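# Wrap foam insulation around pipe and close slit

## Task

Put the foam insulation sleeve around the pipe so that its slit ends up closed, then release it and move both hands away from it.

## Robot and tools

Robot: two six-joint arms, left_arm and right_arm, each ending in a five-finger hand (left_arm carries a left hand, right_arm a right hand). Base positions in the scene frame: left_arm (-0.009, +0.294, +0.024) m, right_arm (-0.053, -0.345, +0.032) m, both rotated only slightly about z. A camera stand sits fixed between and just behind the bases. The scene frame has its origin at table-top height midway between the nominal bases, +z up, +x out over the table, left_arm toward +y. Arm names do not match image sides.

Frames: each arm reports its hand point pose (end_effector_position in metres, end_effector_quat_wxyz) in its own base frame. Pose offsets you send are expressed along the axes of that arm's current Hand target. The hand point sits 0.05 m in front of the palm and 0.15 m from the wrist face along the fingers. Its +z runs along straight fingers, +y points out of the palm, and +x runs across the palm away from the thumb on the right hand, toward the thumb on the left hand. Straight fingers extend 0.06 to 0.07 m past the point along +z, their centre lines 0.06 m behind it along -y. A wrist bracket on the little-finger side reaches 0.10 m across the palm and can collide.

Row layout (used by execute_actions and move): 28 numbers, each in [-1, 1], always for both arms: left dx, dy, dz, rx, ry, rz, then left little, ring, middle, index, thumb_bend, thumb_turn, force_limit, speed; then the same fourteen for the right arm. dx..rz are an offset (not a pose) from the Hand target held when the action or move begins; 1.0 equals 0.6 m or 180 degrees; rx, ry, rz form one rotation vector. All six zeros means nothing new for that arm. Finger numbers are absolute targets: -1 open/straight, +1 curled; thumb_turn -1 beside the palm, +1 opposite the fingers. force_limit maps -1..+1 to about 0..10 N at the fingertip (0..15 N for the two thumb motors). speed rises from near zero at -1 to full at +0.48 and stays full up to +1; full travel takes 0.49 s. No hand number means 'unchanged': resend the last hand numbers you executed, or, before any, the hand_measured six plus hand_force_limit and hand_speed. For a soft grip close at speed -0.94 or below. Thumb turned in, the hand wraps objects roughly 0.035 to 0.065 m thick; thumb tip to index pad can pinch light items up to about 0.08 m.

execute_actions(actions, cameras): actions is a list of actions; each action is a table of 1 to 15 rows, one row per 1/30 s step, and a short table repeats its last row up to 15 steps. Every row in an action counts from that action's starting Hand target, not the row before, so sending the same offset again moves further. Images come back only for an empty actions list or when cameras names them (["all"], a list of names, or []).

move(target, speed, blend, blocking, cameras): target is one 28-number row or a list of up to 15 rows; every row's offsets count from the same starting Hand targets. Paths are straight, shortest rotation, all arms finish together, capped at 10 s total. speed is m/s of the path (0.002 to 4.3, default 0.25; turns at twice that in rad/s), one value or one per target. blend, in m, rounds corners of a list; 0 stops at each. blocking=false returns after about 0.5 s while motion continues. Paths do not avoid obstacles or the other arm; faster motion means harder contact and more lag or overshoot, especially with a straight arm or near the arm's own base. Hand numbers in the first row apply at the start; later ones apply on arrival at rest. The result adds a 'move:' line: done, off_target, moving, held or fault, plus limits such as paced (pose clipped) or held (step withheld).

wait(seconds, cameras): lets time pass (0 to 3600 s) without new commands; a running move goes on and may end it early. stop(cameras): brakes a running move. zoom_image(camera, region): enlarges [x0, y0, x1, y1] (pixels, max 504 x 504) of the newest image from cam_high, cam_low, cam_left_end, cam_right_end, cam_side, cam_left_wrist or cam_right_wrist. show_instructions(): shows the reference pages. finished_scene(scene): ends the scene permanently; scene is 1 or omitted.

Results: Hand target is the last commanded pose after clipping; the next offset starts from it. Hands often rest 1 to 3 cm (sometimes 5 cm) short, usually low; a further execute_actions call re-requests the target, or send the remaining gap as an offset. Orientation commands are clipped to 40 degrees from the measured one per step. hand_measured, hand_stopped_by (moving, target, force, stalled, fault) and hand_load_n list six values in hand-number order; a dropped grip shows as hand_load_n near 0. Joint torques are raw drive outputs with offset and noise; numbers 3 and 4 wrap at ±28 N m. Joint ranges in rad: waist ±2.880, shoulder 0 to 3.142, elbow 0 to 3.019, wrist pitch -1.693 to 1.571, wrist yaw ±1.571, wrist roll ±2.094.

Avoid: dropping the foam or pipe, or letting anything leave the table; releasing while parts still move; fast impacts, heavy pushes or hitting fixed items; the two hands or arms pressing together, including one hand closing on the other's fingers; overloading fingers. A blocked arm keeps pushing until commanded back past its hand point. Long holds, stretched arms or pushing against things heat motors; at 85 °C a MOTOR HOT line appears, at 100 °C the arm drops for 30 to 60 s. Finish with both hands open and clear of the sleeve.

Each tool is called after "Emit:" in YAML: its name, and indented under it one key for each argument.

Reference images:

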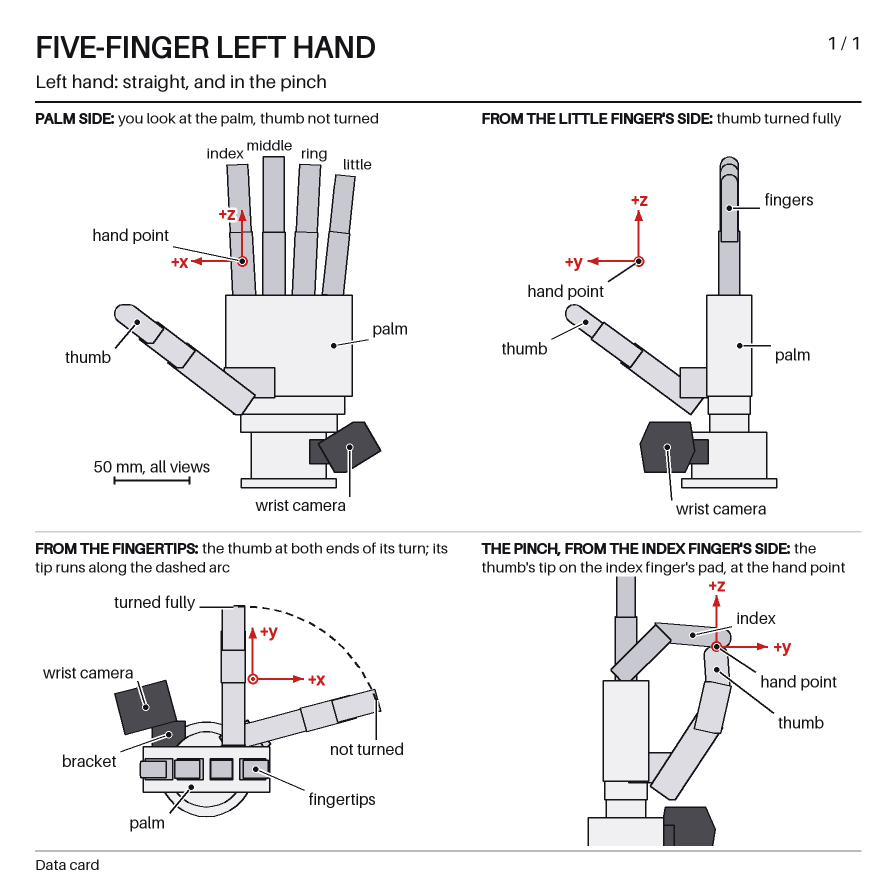

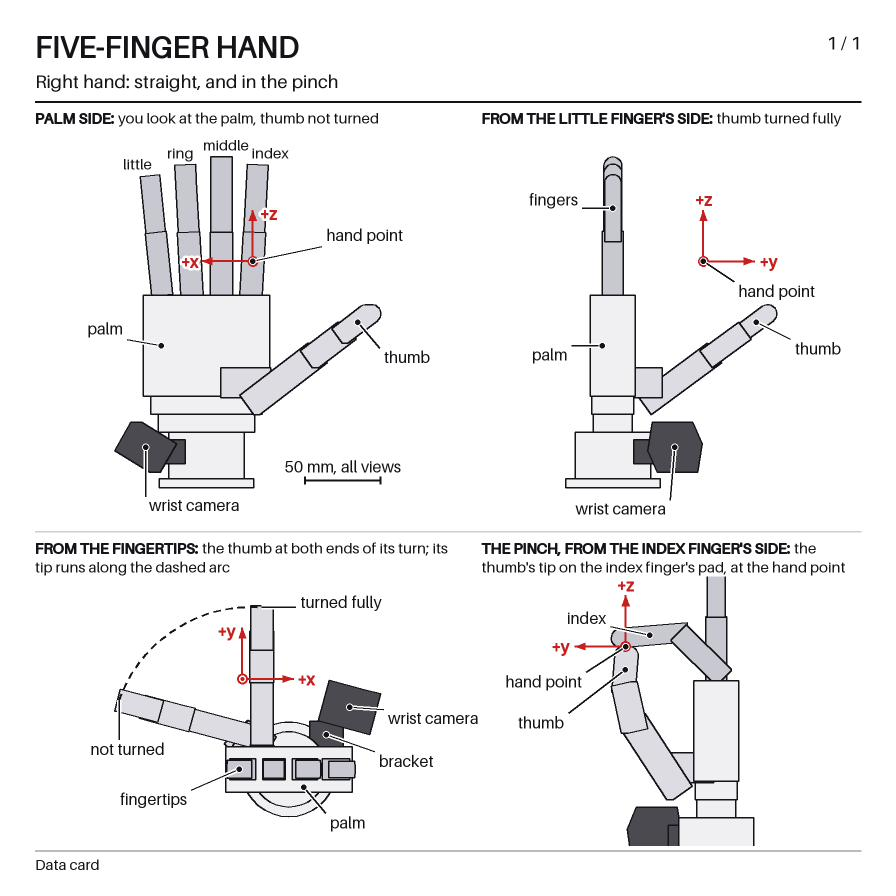

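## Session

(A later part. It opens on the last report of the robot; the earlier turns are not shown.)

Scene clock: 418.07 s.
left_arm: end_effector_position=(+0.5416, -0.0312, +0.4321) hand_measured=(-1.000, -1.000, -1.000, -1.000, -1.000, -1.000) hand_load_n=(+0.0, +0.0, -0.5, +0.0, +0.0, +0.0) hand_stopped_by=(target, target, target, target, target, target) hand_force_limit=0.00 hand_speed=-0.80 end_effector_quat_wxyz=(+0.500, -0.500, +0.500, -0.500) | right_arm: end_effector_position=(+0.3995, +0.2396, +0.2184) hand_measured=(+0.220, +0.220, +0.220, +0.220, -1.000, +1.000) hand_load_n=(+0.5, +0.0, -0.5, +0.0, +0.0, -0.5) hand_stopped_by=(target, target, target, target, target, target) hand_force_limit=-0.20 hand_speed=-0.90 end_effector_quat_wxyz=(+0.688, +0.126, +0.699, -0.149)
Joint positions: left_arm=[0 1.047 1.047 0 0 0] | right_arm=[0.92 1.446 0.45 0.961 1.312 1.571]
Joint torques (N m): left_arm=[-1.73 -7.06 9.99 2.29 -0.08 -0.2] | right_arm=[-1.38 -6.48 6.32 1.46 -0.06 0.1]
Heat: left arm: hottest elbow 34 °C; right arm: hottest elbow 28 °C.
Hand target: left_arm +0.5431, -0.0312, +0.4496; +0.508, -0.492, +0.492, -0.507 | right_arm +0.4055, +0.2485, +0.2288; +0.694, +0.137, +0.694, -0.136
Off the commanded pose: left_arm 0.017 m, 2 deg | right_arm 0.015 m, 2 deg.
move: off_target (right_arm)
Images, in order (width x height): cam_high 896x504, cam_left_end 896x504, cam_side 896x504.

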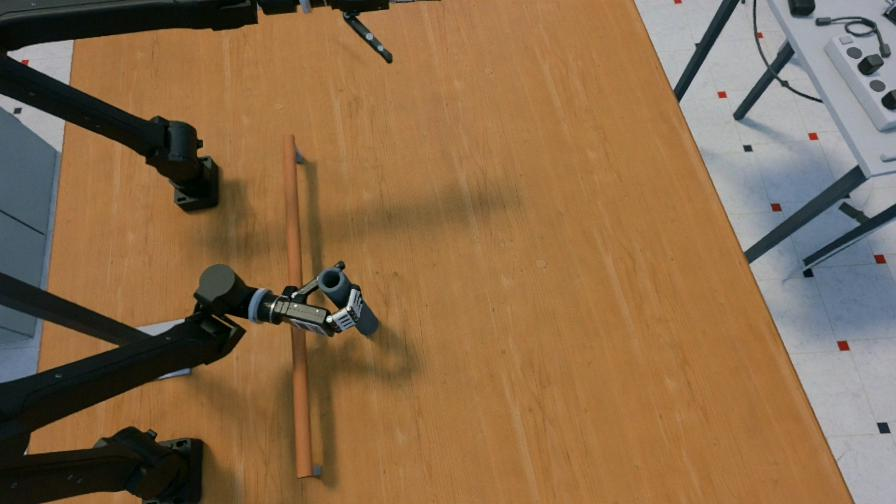

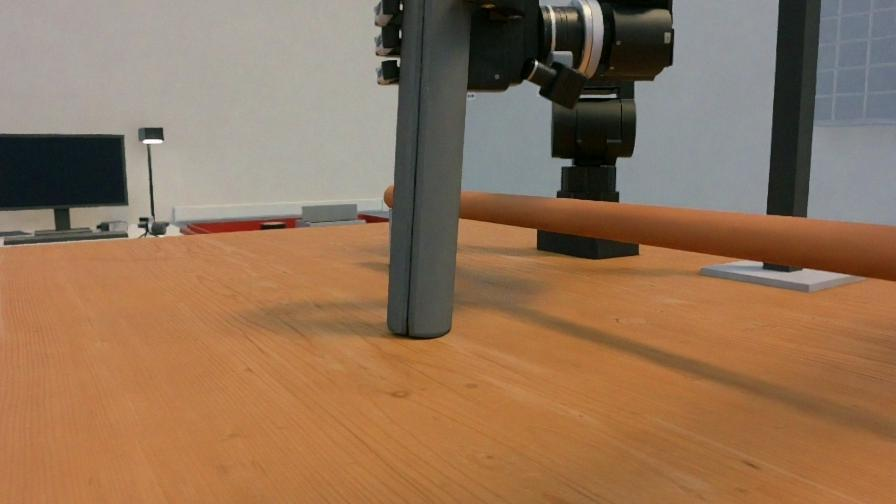

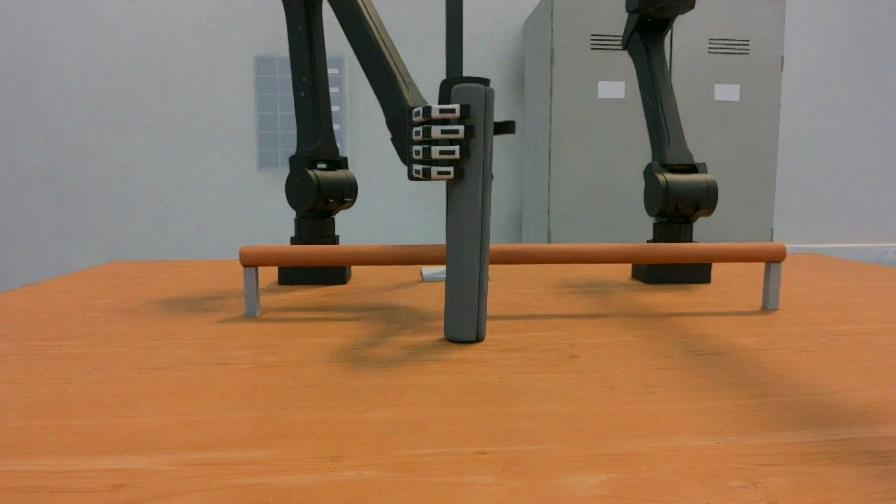

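Emit:
move:
  target:
    - [0,0,0,0,0,0,-1,-1,-1,-1,-1,-1,0,-0.8,0,0,0,0,0,0,-0.05,-0.05,-0.05,-0.05,-1,1,-0.2,-0.9]
    - [0,0,0,0,0,0,-1,-1,-1,-1,-1,-1,0,-0.8,0,-0.0298,-0.0046,0,0,0,-0.05,-0.05,-0.05,-0.05,-1,1,-0.2,-0.9]
  speed: 0.03
  cameras: ["cam_side","cam_left_end","cam_high"]

Emit:
zoom_image:
  camera: "cam_high"
  region: [290, 240, 390, 340]

Scene clock: 421.03 s.
left_arm: end_effector_position=(+0.5416, -0.0312, +0.4321) hand_measured=(-1.000, -1.000, -1.000, -1.000, -1.000, -1.000) hand_load_n=(+0.0, -0.5, -0.5, +0.0, +0.0, -0.5) hand_stopped_by=(target, target, target, target, target, target) hand_force_limit=0.00 hand_speed=-0.80 end_effector_quat_wxyz=(+0.500, -0.500, +0.500, -0.500) | right_arm: end_effector_position=(+0.3957, +0.2359, +0.2167) hand_measured=(-0.050, -0.050, -0.050, -0.050, -1.000, +1.000) hand_load_n=(+0.0, +0.0, +0.0, +0.0, +0.0, -0.5) hand_stopped_by=(target, target, target, target, target, target) hand_force_limit=-0.20 hand_speed=-0.90 end_effector_quat_wxyz=(+0.688, +0.123, +0.700, -0.147)
Joint positions: left_arm=[0 1.047 1.047 0 0 0] | right_arm=[0.92 1.434 0.432 0.963 1.305 1.571]
Joint torques (N m): left_arm=[-1.9 -6.89 9.94 2.32 -0.08 -0.2] | right_arm=[-1.79 -8.59 4.3 1.78 -0.08 0.1]
Heat: left arm: hottest elbow 34 °C; right arm: hottest elbow 28 °C.
Hand target: left_arm +0.5431, -0.0312, +0.4496; +0.508, -0.492, +0.492, -0.507 | right_arm +0.3962, +0.2331, +0.2287; +0.694, +0.136, +0.694, -0.136
Off the commanded pose: left_arm 0.017 m, 2 deg | right_arm 0.012 m, 2 deg.
move: off_target (right_arm)
Images, in order (width x height): cam_high 896x504, cam_left_end 896x504, cam_side 896x504.

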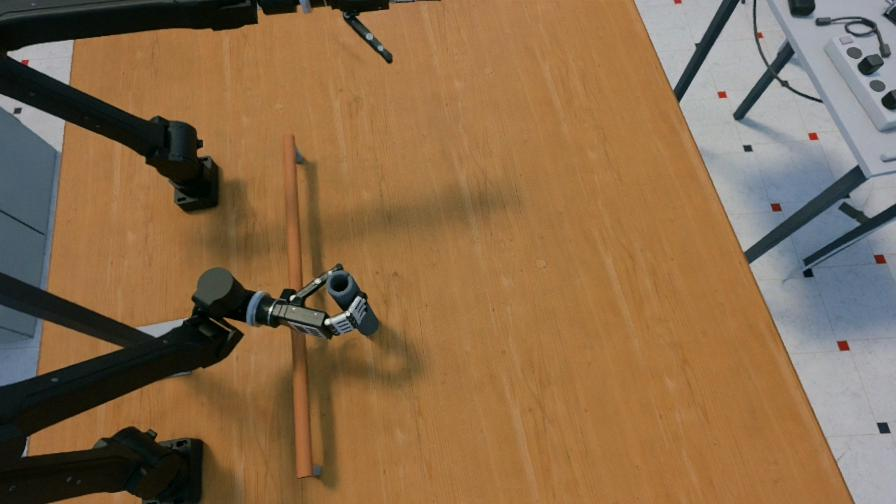

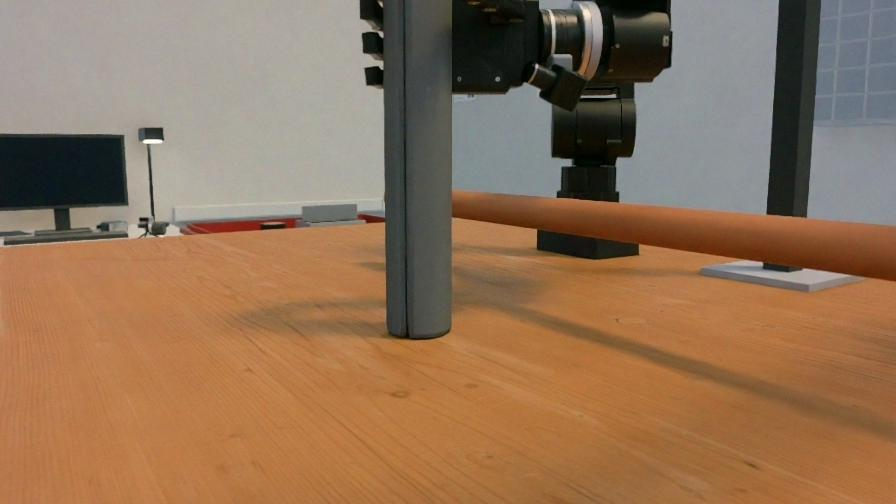

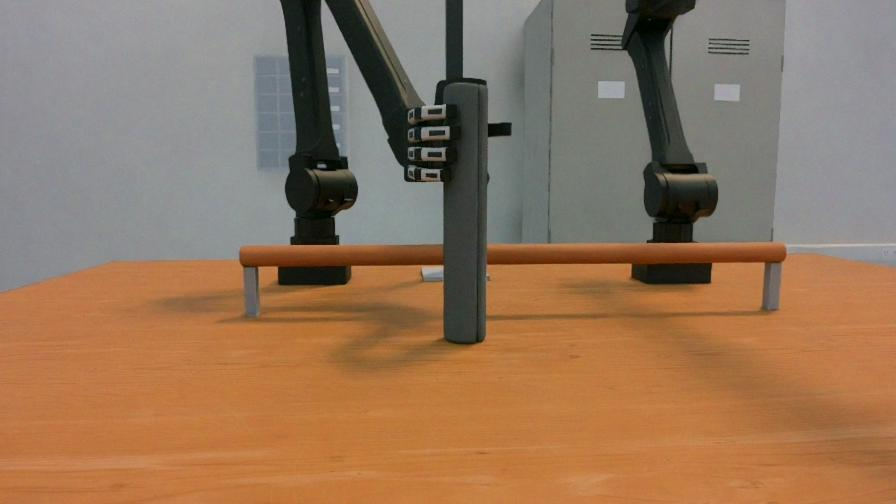

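Scaled by 5.040.

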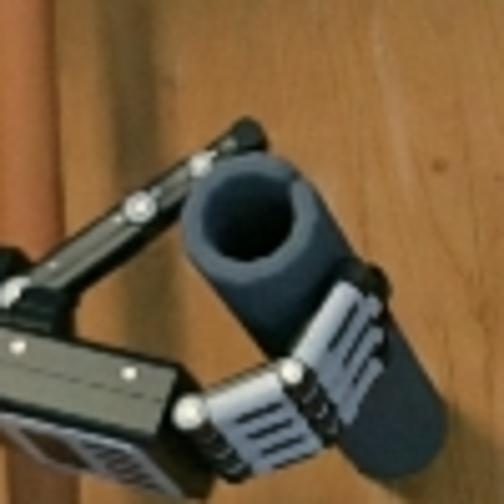

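Emit:
move:
  target: [0,0,0,0,0,0,-1,-1,-1,-1,-1,-1,0,-0.8,0,-0.009,0.012,0,0,0,-0.05,-0.05,-0.05,-0.05,-1,1,-0.2,-0.9]
  speed: 0.05
  cameras: ["cam_side","cam_left_end","cam_high"]

Emit:
zoom_image:
  camera: "cam_high"
  region: [290, 240, 390, 340]

Scene clock: 421.83 s.
left_arm: end_effector_position=(+0.5416, -0.0312, +0.4321) hand_measured=(-1.000, -1.000, -1.000, -1.000, -1.000, -1.000) hand_load_n=(+0.0, +0.0, +0.0, +0.0, +0.0, -0.5) hand_stopped_by=(target, target, target, target, target, target) hand_force_limit=0.00 hand_speed=-0.80 end_effector_quat_wxyz=(+0.500, -0.500, +0.500, -0.500) | right_arm: end_effector_position=(+0.3987, +0.2311, +0.2163) hand_measured=(-0.050, -0.050, -0.050, -0.050, -1.000, +1.000) hand_load_n=(+0.0, +0.0, +0.0, +0.0, +0.0, -0.5) hand_stopped_by=(target, target, target, target, target, target) hand_force_limit=-0.20 hand_speed=-0.90 end_effector_quat_wxyz=(+0.688, +0.120, +0.701, -0.145)
Joint positions: left_arm=[0 1.047 1.047 0 0 0] | right_arm=[0.901 1.426 0.423 0.963 1.279 1.571]
Joint torques (N m): left_arm=[-1.9 -7.06 9.91 2.28 -0.06 -0.21] | right_arm=[-2.14 -8.47 4.4 1.69 -0.08 0.09]
Heat: left arm: hottest elbow 34 °C; right arm: hottest elbow 28 °C.
Hand target: left_arm +0.5431, -0.0312, +0.4496; +0.508, -0.492, +0.492, -0.507 | right_arm +0.4007, +0.2254, +0.2287; +0.694, +0.136, +0.694, -0.136
Off the commanded pose: left_arm 0.017 m, 2 deg | right_arm 0.014 m, 2 deg.
move: off_target (right_arm)
Images, in order (width x height): cam_high 896x504, cam_left_end 896x504, cam_side 896x504.

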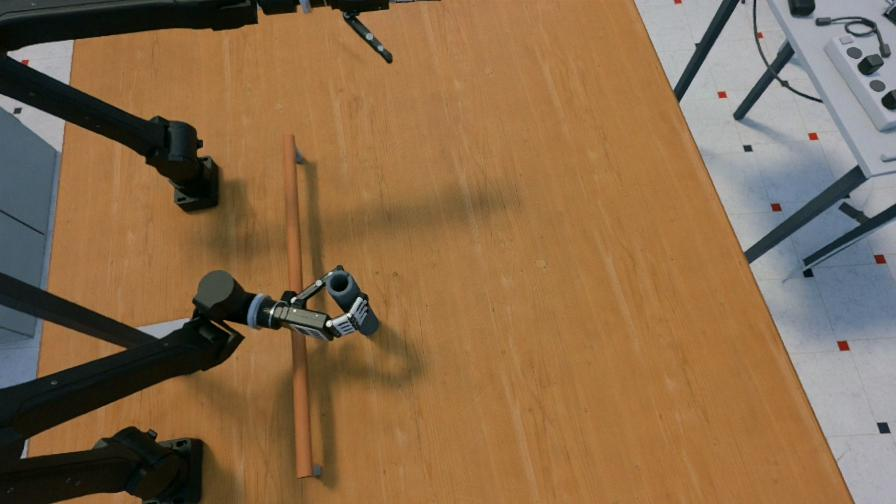

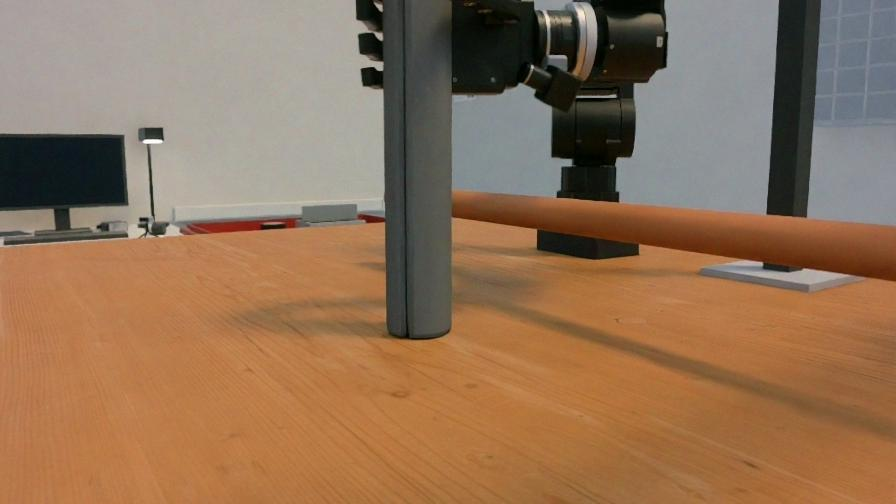

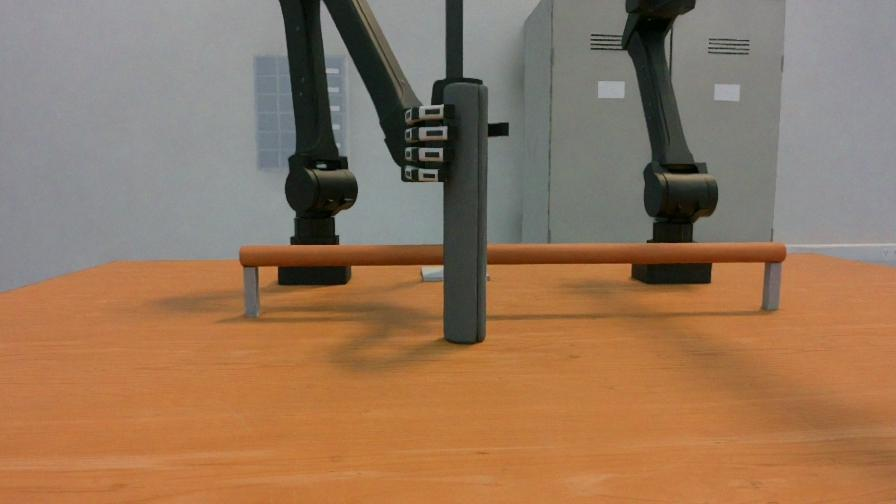

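Scaled by 5.040.

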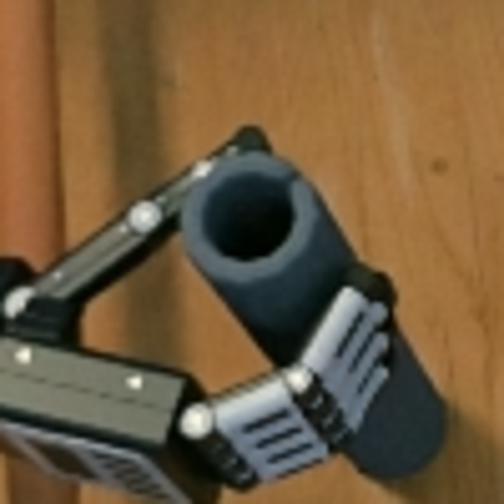

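Emit:
move:
  target: [0,0,0,0,0,0,-1,-1,-1,-1,-1,-1,0,-0.8,0,0,0.001,0,0,0,0.2,0.2,0.2,0.2,-1,1,-0.2,-0.9]
  speed: 0.03
  cameras: ["cam_side","cam_left_end","cam_high"]

Emit:
zoom_image:
  camera: "cam_high"
  region: [290, 240, 390, 340]

Scene clock: 423.10 s.
left_arm: end_effector_position=(+0.5416, -0.0312, +0.4321) hand_measured=(-1.000, -1.000, -1.000, -1.000, -1.000, -1.000) hand_load_n=(+0.0, +0.0, +0.0, +0.0, +0.0, -0.5) hand_stopped_by=(target, target, target, target, target, target) hand_force_limit=0.00 hand_speed=-0.80 end_effector_quat_wxyz=(+0.500, -0.500, +0.500, -0.500) | right_arm: end_effector_position=(+0.3991, +0.2309, +0.2163) hand_measured=(+0.200, +0.200, +0.200, +0.200, -1.000, +1.000) hand_load_n=(+0.0, +0.5, +0.0, +0.0, +0.0, +0.0) hand_stopped_by=(target, target, target, target, target, target) hand_force_limit=-0.20 hand_speed=-0.90 end_effector_quat_wxyz=(+0.688, +0.120, +0.701, -0.145)
Joint positions: left_arm=[0 1.047 1.047 0 0 0] | right_arm=[0.9 1.426 0.423 0.963 1.277 1.571]
Joint torques (N m): left_arm=[-1.61 -7.06 9.96 2.32 -0.08 -0.19] | right_arm=[-2.9 -8.59 4.31 1.8 -0.04 0.11]
Heat: left arm: hottest elbow 34 °C; right arm: hottest elbow 27 °C.
Hand target: left_arm +0.5431, -0.0312, +0.4496; +0.508, -0.492, +0.492, -0.507 | right_arm +0.4014, +0.2251, +0.2287; +0.694, +0.136, +0.694, -0.136
Off the commanded pose: left_arm 0.017 m, 2 deg | right_arm 0.014 m, 2 deg.
move: off_target (right_arm)
Images, in order (width x height): cam_high 896x504, cam_left_end 896x504, cam_side 896x504.

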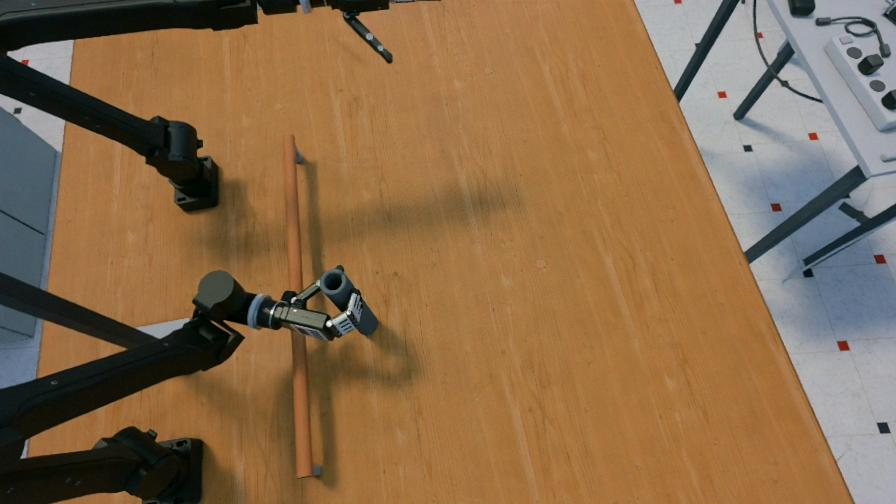

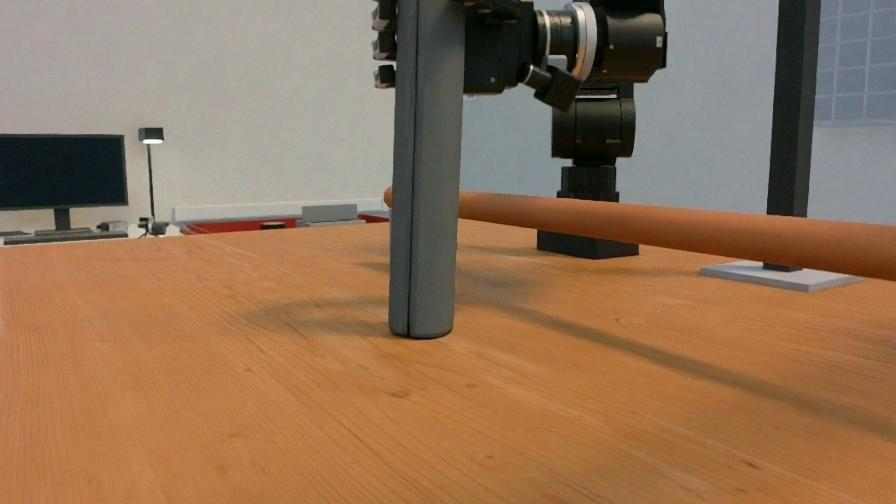

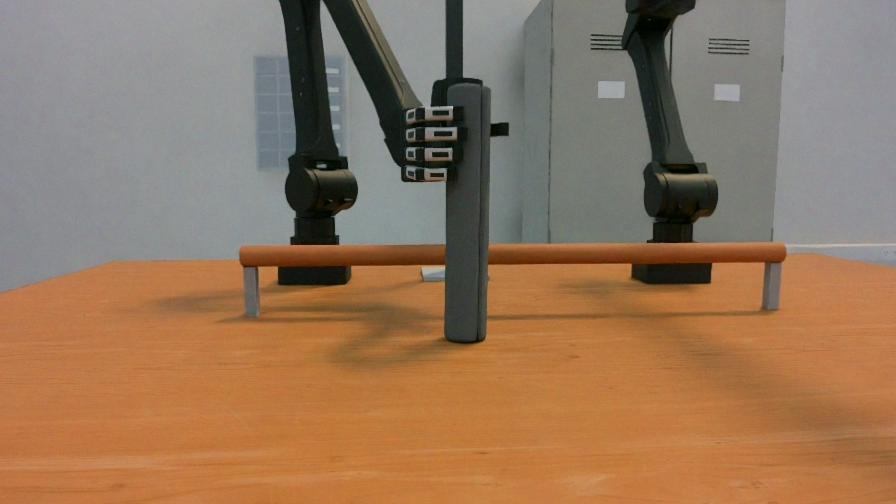

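Scaled by 5.040.

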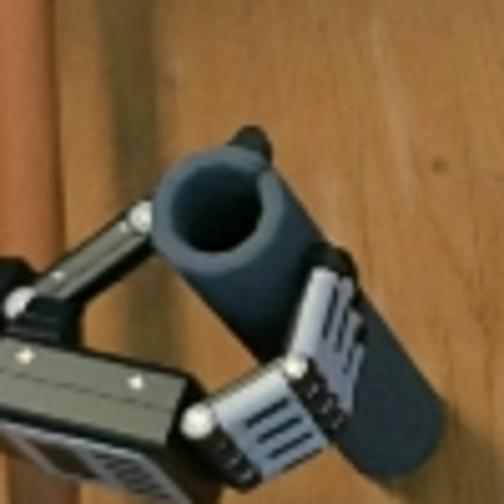

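Emit:
move:
  target:
    - [0,0,0,0,0,0,-1,-1,-1,-1,-1,-1,0,-0.8,0,0,0,0,0,0,-0.05,-0.05,-0.05,-0.05,-1,1,-0.2,-0.9]
    - [0,0,0,0,0,0,-1,-1,-1,-1,-1,-1,0,-0.8,0,-0.0094,0.0013,0,0,0,-0.05,-0.05,-0.05,-0.05,-1,1,-0.2,-0.9]
  speed: 0.05
  cameras: ["cam_side","cam_left_end","cam_high"]

Emit:
zoom_image:
  camera: "cam_high"
  region: [290, 240, 390, 340]

Scene clock: 425.23 s.
left_arm: end_effector_position=(+0.5416, -0.0312, +0.4321) hand_measured=(-1.000, -1.000, -1.000, -1.000, -1.000, -1.000) hand_load_n=(+0.0, +0.0, +0.0, +0.0, +0.0, +0.0) hand_stopped_by=(target, target, target, target, target, target) hand_force_limit=0.00 hand_speed=-0.80 end_effector_quat_wxyz=(+0.500, -0.500, +0.500, -0.500) | right_arm: end_effector_position=(+0.3979, +0.2254, +0.2168) hand_measured=(-0.050, -0.050, -0.050, -0.050, -1.000, +1.000) hand_load_n=(+0.0, +0.0, +0.0, +0.0, +0.0, -0.5) hand_stopped_by=(target, target, target, target, target, target) hand_force_limit=-0.20 hand_speed=-0.90 end_effector_quat_wxyz=(+0.688, +0.121, +0.701, -0.144)
Joint positions: left_arm=[0 1.047 1.047 0 0 0] | right_arm=[0.892 1.413 0.41 0.964 1.269 1.571]
Joint torques (N m): left_arm=[-1.49 -7.06 9.89 2.36 -0.06 -0.18] | right_arm=[-2.43 -8.12 4.48 1.74 -0.06 0.08]
Heat: left arm: hottest elbow 34 °C; right arm: hottest elbow 27 °C.
Hand target: left_arm +0.5431, -0.0312, +0.4496; +0.508, -0.492, +0.492, -0.507 | right_arm +0.3999, +0.2197, +0.2287; +0.694, +0.136, +0.694, -0.136
Off the commanded pose: left_arm 0.017 m, 2 deg | right_arm 0.013 m, 2 deg.
move: off_target (right_arm)
Images, in order (width x height): cam_high 896x504, cam_left_end 896x504, cam_side 896x504.

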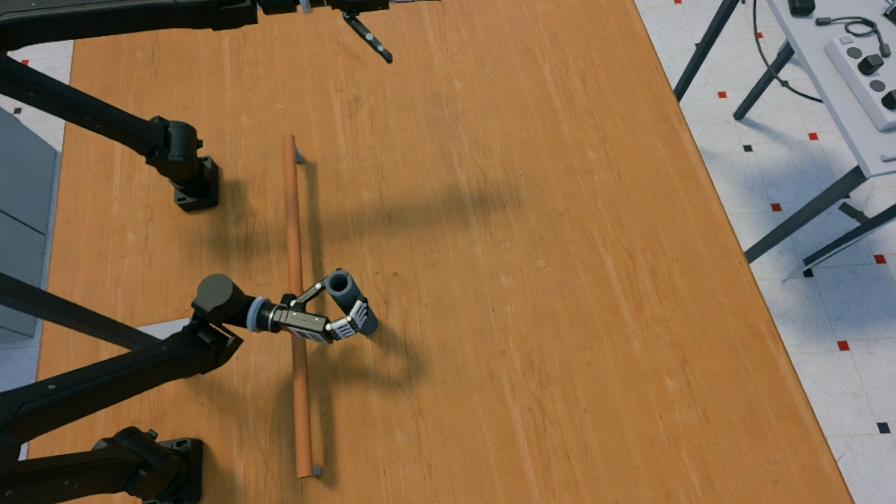

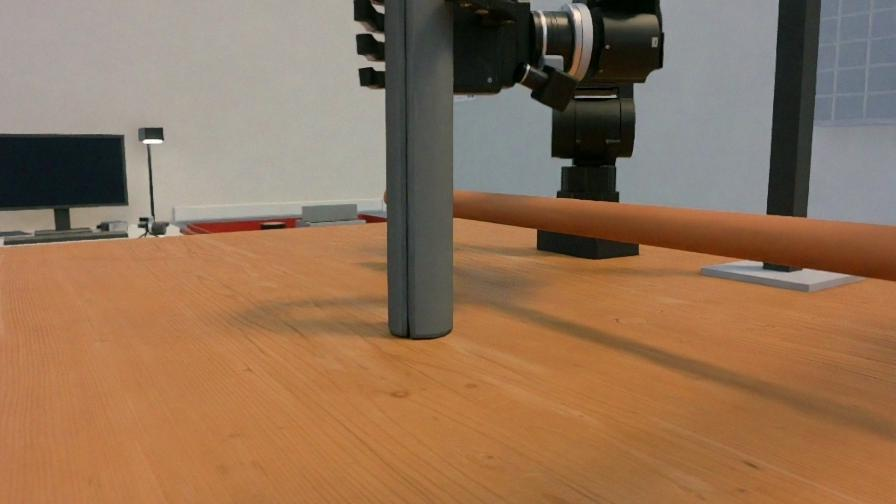

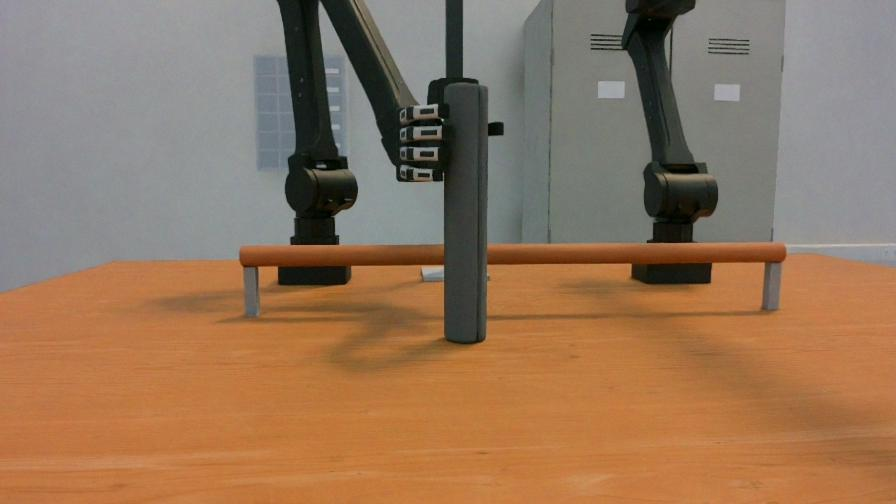

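Scaled by 5.040.

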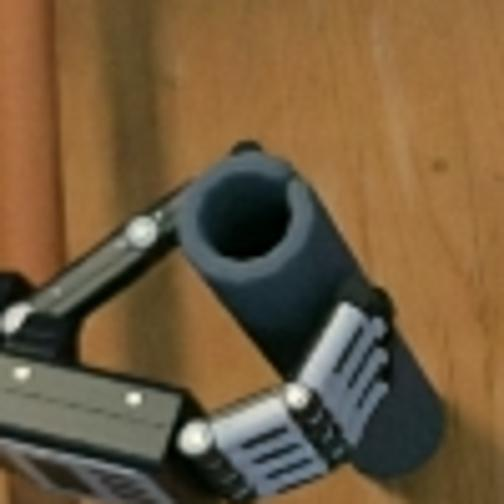

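Emit:
move:
  target: [0,0,0,0,0,0,-1,-1,-1,-1,-1,-1,0,-0.8,0,0,0.001,0,0,0,0.22,0.22,0.22,0.22,-1,1,-0.2,-0.9]
  speed: 0.03
  cameras: ["cam_side","cam_left_end","cam_high"]

Emit:
zoom_image:
  camera: "cam_high"
  region: [290, 240, 390, 340]

Scene clock: 426.60 s.
left_arm: end_effector_position=(+0.5416, -0.0312, +0.4321) hand_measured=(-1.000, -1.000, -1.000, -1.000, -1.000, -1.000) hand_load_n=(+0.0, +0.0, +0.0, +0.0, +0.0, +0.0) hand_stopped_by=(target, target, target, target, target, target) hand_force_limit=0.00 hand_speed=-0.80 end_effector_quat_wxyz=(+0.500, -0.500, +0.500, -0.500) | right_arm: end_effector_position=(+0.3982, +0.2251, +0.2168) hand_measured=(+0.220, +0.220, +0.220, +0.220, -1.000, +1.000) hand_load_n=(+0.0, +0.5, +1.5, +0.5, +0.0, +0.0) hand_stopped_by=(target, target, target, target, target, target) hand_force_limit=-0.20 hand_speed=-0.90 end_effector_quat_wxyz=(+0.688, +0.121, +0.701, -0.144)
Joint positions: left_arm=[0 1.047 1.047 0 0 0] | right_arm=[0.89 1.413 0.41 0.964 1.267 1.571]
Joint torques (N m): left_arm=[-1.73 -7 9.98 2.25 -0.08 -0.2] | right_arm=[-2.37 -8.59 4.23 1.63 -0.05 0.09]
Heat: left arm: hottest elbow 34 °C; right arm: hottest elbow 27 °C.
Hand target: left_arm +0.5431, -0.0312, +0.4496; +0.508, -0.492, +0.492, -0.507 | right_arm +0.4005, +0.2193, +0.2287; +0.694, +0.136, +0.694, -0.136
Off the commanded pose: left_arm 0.017 m, 2 deg | right_arm 0.013 m, 2 deg.
move: off_target (right_arm)
Images, in order (width x height): cam_high 896x504, cam_left_end 896x504, cam_side 896x504.

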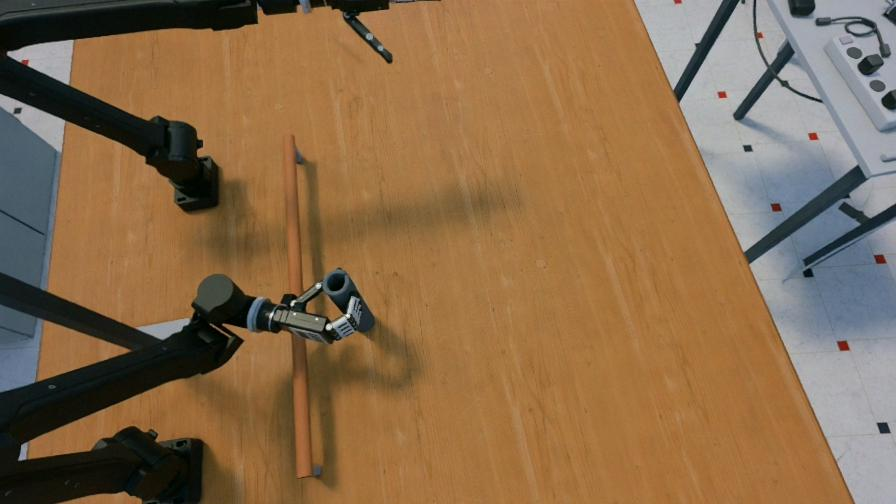

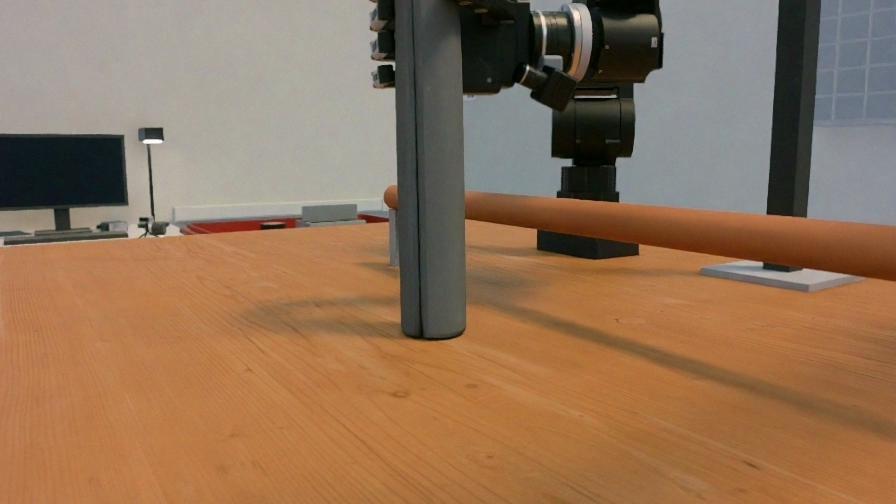

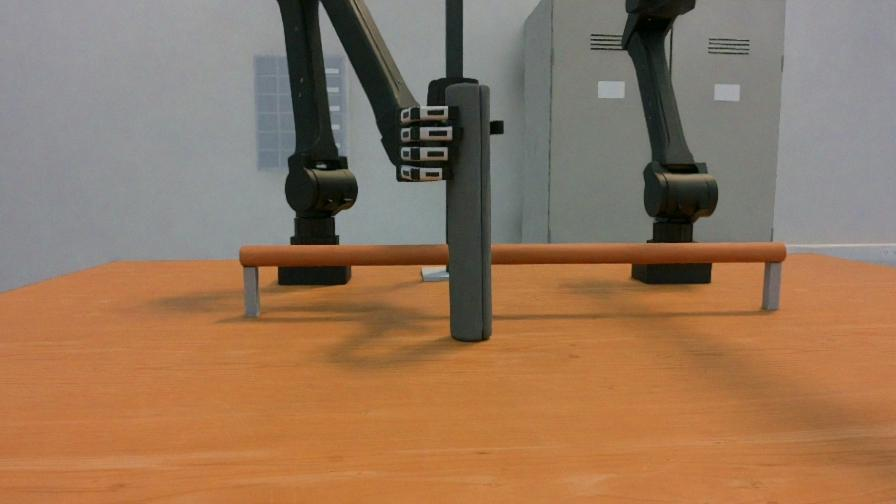

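Scaled by 5.040.

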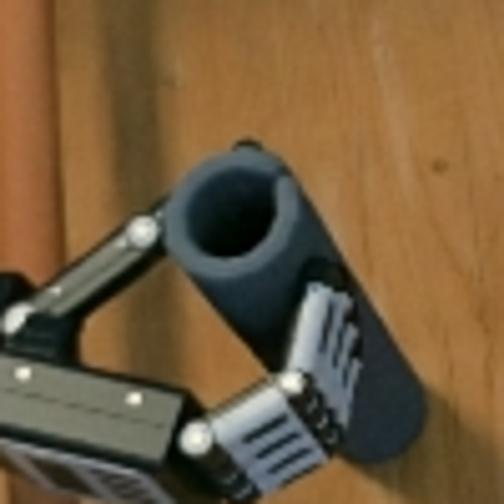

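Emit:
move:
  target: [0,0,0,0,0,0,-1,-1,-1,-1,-1,-1,0,-0.8,0,0,0.001,0,0,0,0.3,0.3,0.3,0.3,-1,1,-0.2,-0.92]
  speed: 0.03
  cameras: ["cam_side","cam_left_end","cam_high"]

Emit:
zoom_image:
  camera: "cam_high"
  region: [290, 240, 390, 340]

Scene clock: 427.37 s.
left_arm: end_effector_position=(+0.5416, -0.0312, +0.4321) hand_measured=(-1.000, -1.000, -1.000, -1.000, -1.000, -1.000) hand_load_n=(+0.0, +0.0, +0.0, +0.0, +0.0, +0.0) hand_stopped_by=(target, target, target, target, target, target) hand_force_limit=0.00 hand_speed=-0.80 end_effector_quat_wxyz=(+0.500, -0.500, +0.500, -0.500) | right_arm: end_effector_position=(+0.3986, +0.2249, +0.2168) hand_measured=(+0.300, +0.300, +0.300, +0.300, -1.000, +1.000) hand_load_n=(+0.0, +0.5, +1.0, +1.0, +0.0, +0.5) hand_stopped_by=(target, target, target, target, target, target) hand_force_limit=-0.20 hand_speed=-0.92 end_effector_quat_wxyz=(+0.688, +0.121, +0.701, -0.144)
Joint positions: left_arm=[0 1.047 1.047 0 0 0] | right_arm=[0.889 1.413 0.41 0.964 1.265 1.571]
Joint torques (N m): left_arm=[-1.79 -7.06 9.92 2.29 -0.06 -0.2] | right_arm=[-1.96 -7.94 4.46 1.73 -0.06 0.07]
Heat: left arm: hottest elbow 34 °C; right arm: hottest elbow 27 °C.
Hand target: left_arm +0.5431, -0.0312, +0.4496; +0.508, -0.492, +0.492, -0.507 | right_arm +0.4010, +0.2193, +0.2287; +0.694, +0.136, +0.694, -0.136
Off the commanded pose: left_arm 0.017 m, 2 deg | right_arm 0.013 m, 2 deg.
move: off_target (right_arm)
Images, in order (width x height): cam_high 896x504, cam_left_end 896x504, cam_side 896x504.

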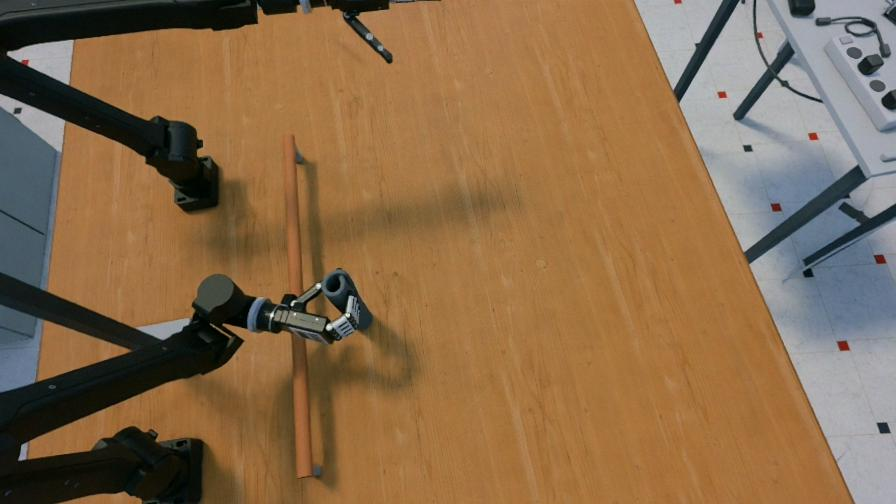

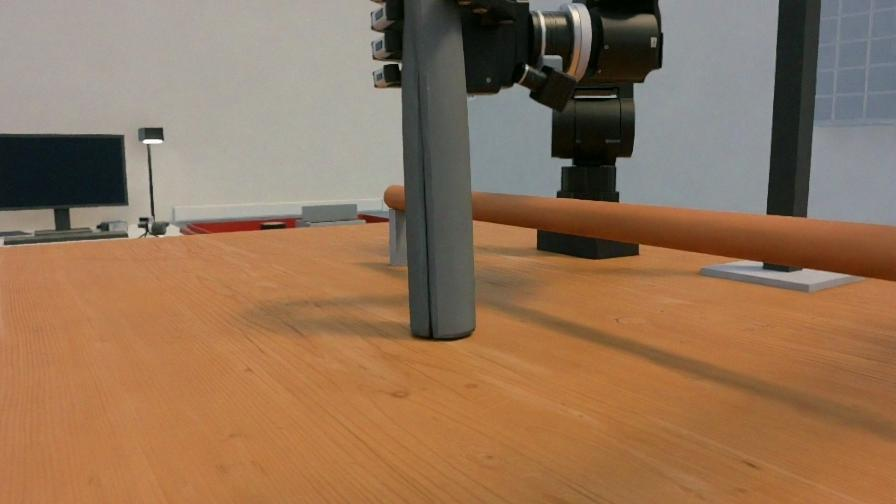

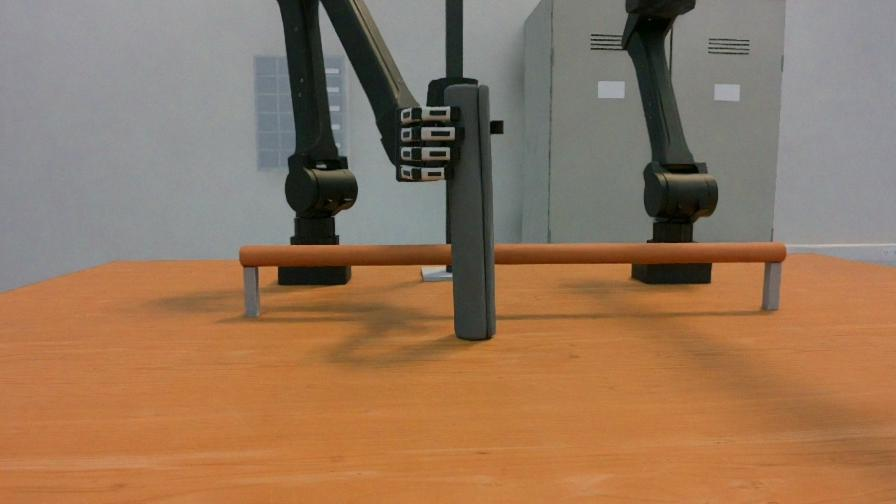

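Scaled by 5.040.

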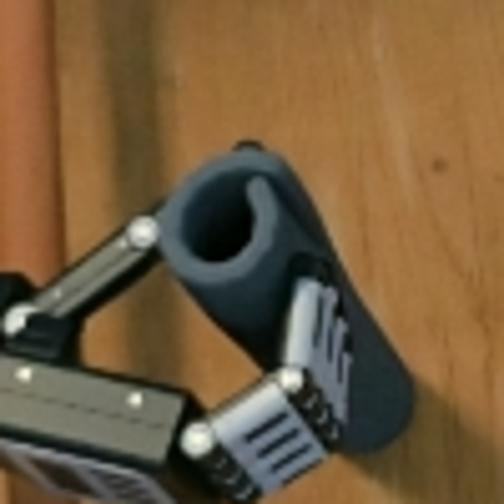

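Emit:
move:
  target: [0,0,0,0,0,0,-1,-1,-1,-1,-1,-1,0,-0.8,0,0,0.001,0,0,0,0.23,0.23,0.23,0.23,-1,1,-0.2,-0.92]
  speed: 0.03
  cameras: ["cam_side","cam_left_end","cam_high"]

Emit:
zoom_image:
  camera: "cam_high"
  region: [290, 240, 390, 340]

Scene clock: 428.20 s.
left_arm: end_effector_position=(+0.5416, -0.0312, +0.4321) hand_measured=(-1.000, -1.000, -1.000, -1.000, -1.000, -1.000) hand_load_n=(+0.0, +0.0, +0.0, +0.0, +0.0, -0.5) hand_stopped_by=(target, target, target, target, target, target) hand_force_limit=0.00 hand_speed=-0.80 end_effector_quat_wxyz=(+0.500, -0.500, +0.500, -0.500) | right_arm: end_effector_position=(+0.3991, +0.2245, +0.2168) hand_measured=(+0.230, +0.230, +0.230, +0.230, -1.000, +1.000) hand_load_n=(+0.0, +0.0, +0.5, +0.0, +0.0, +0.0) hand_stopped_by=(target, target, target, target, target, target) hand_force_limit=-0.20 hand_speed=-0.92 end_effector_quat_wxyz=(+0.688, +0.121, +0.701, -0.144)
Joint positions: left_arm=[0 1.047 1.047 0 0 0] | right_arm=[0.887 1.413 0.41 0.964 1.264 1.571]
Joint torques (N m): left_arm=[-1.85 -7.3 9.98 2.33 -0.07 -0.2] | right_arm=[-2.43 -7.94 4.56 1.63 -0.05 0.08]
Heat: left arm: hottest elbow 34 °C; right arm: hottest elbow 27 °C.
Hand target: left_arm +0.5431, -0.0312, +0.4496; +0.508, -0.492, +0.492, -0.507 | right_arm +0.4015, +0.2190, +0.2287; +0.694, +0.136, +0.694, -0.136
Off the commanded pose: left_arm 0.017 m, 2 deg | right_arm 0.013 m, 2 deg.
move: off_target (right_arm)
Images, in order (width x height): cam_high 896x504, cam_left_end 896x504, cam_side 896x504.

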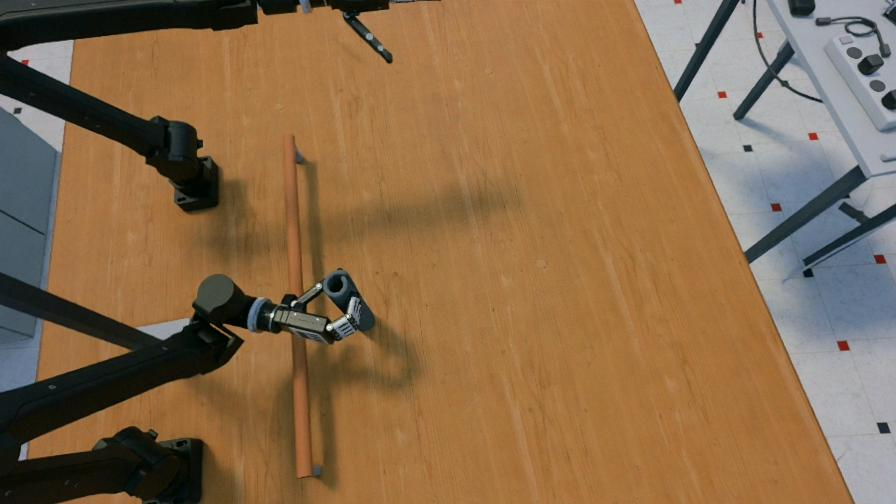

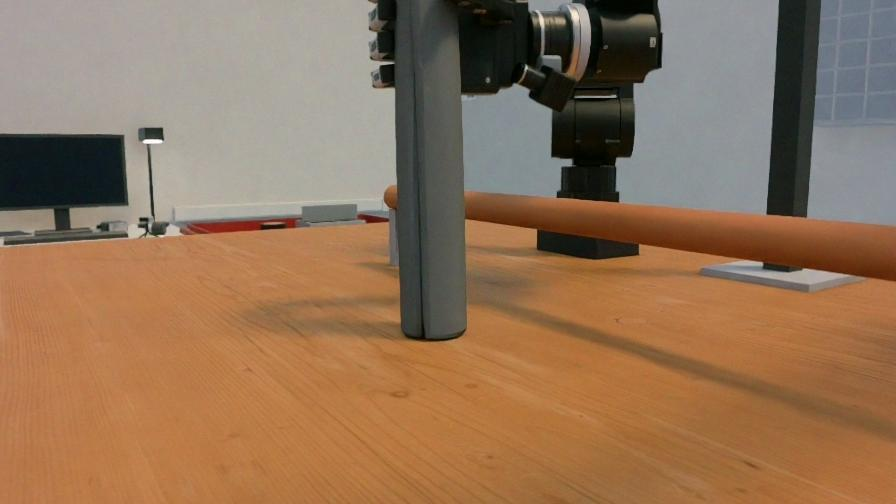

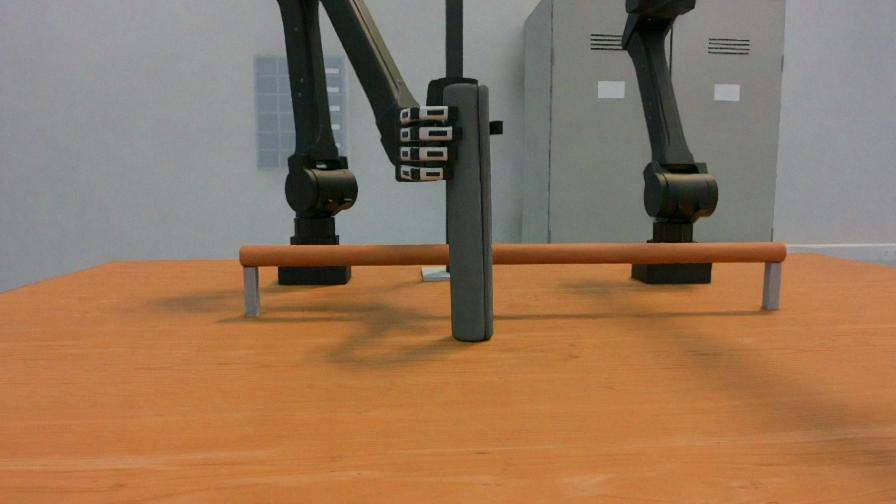

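Scaled by 5.040.

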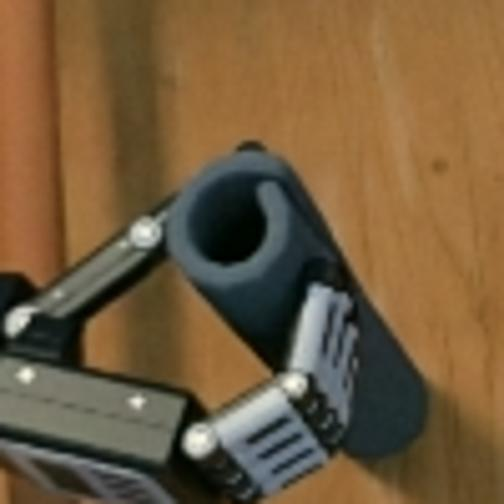

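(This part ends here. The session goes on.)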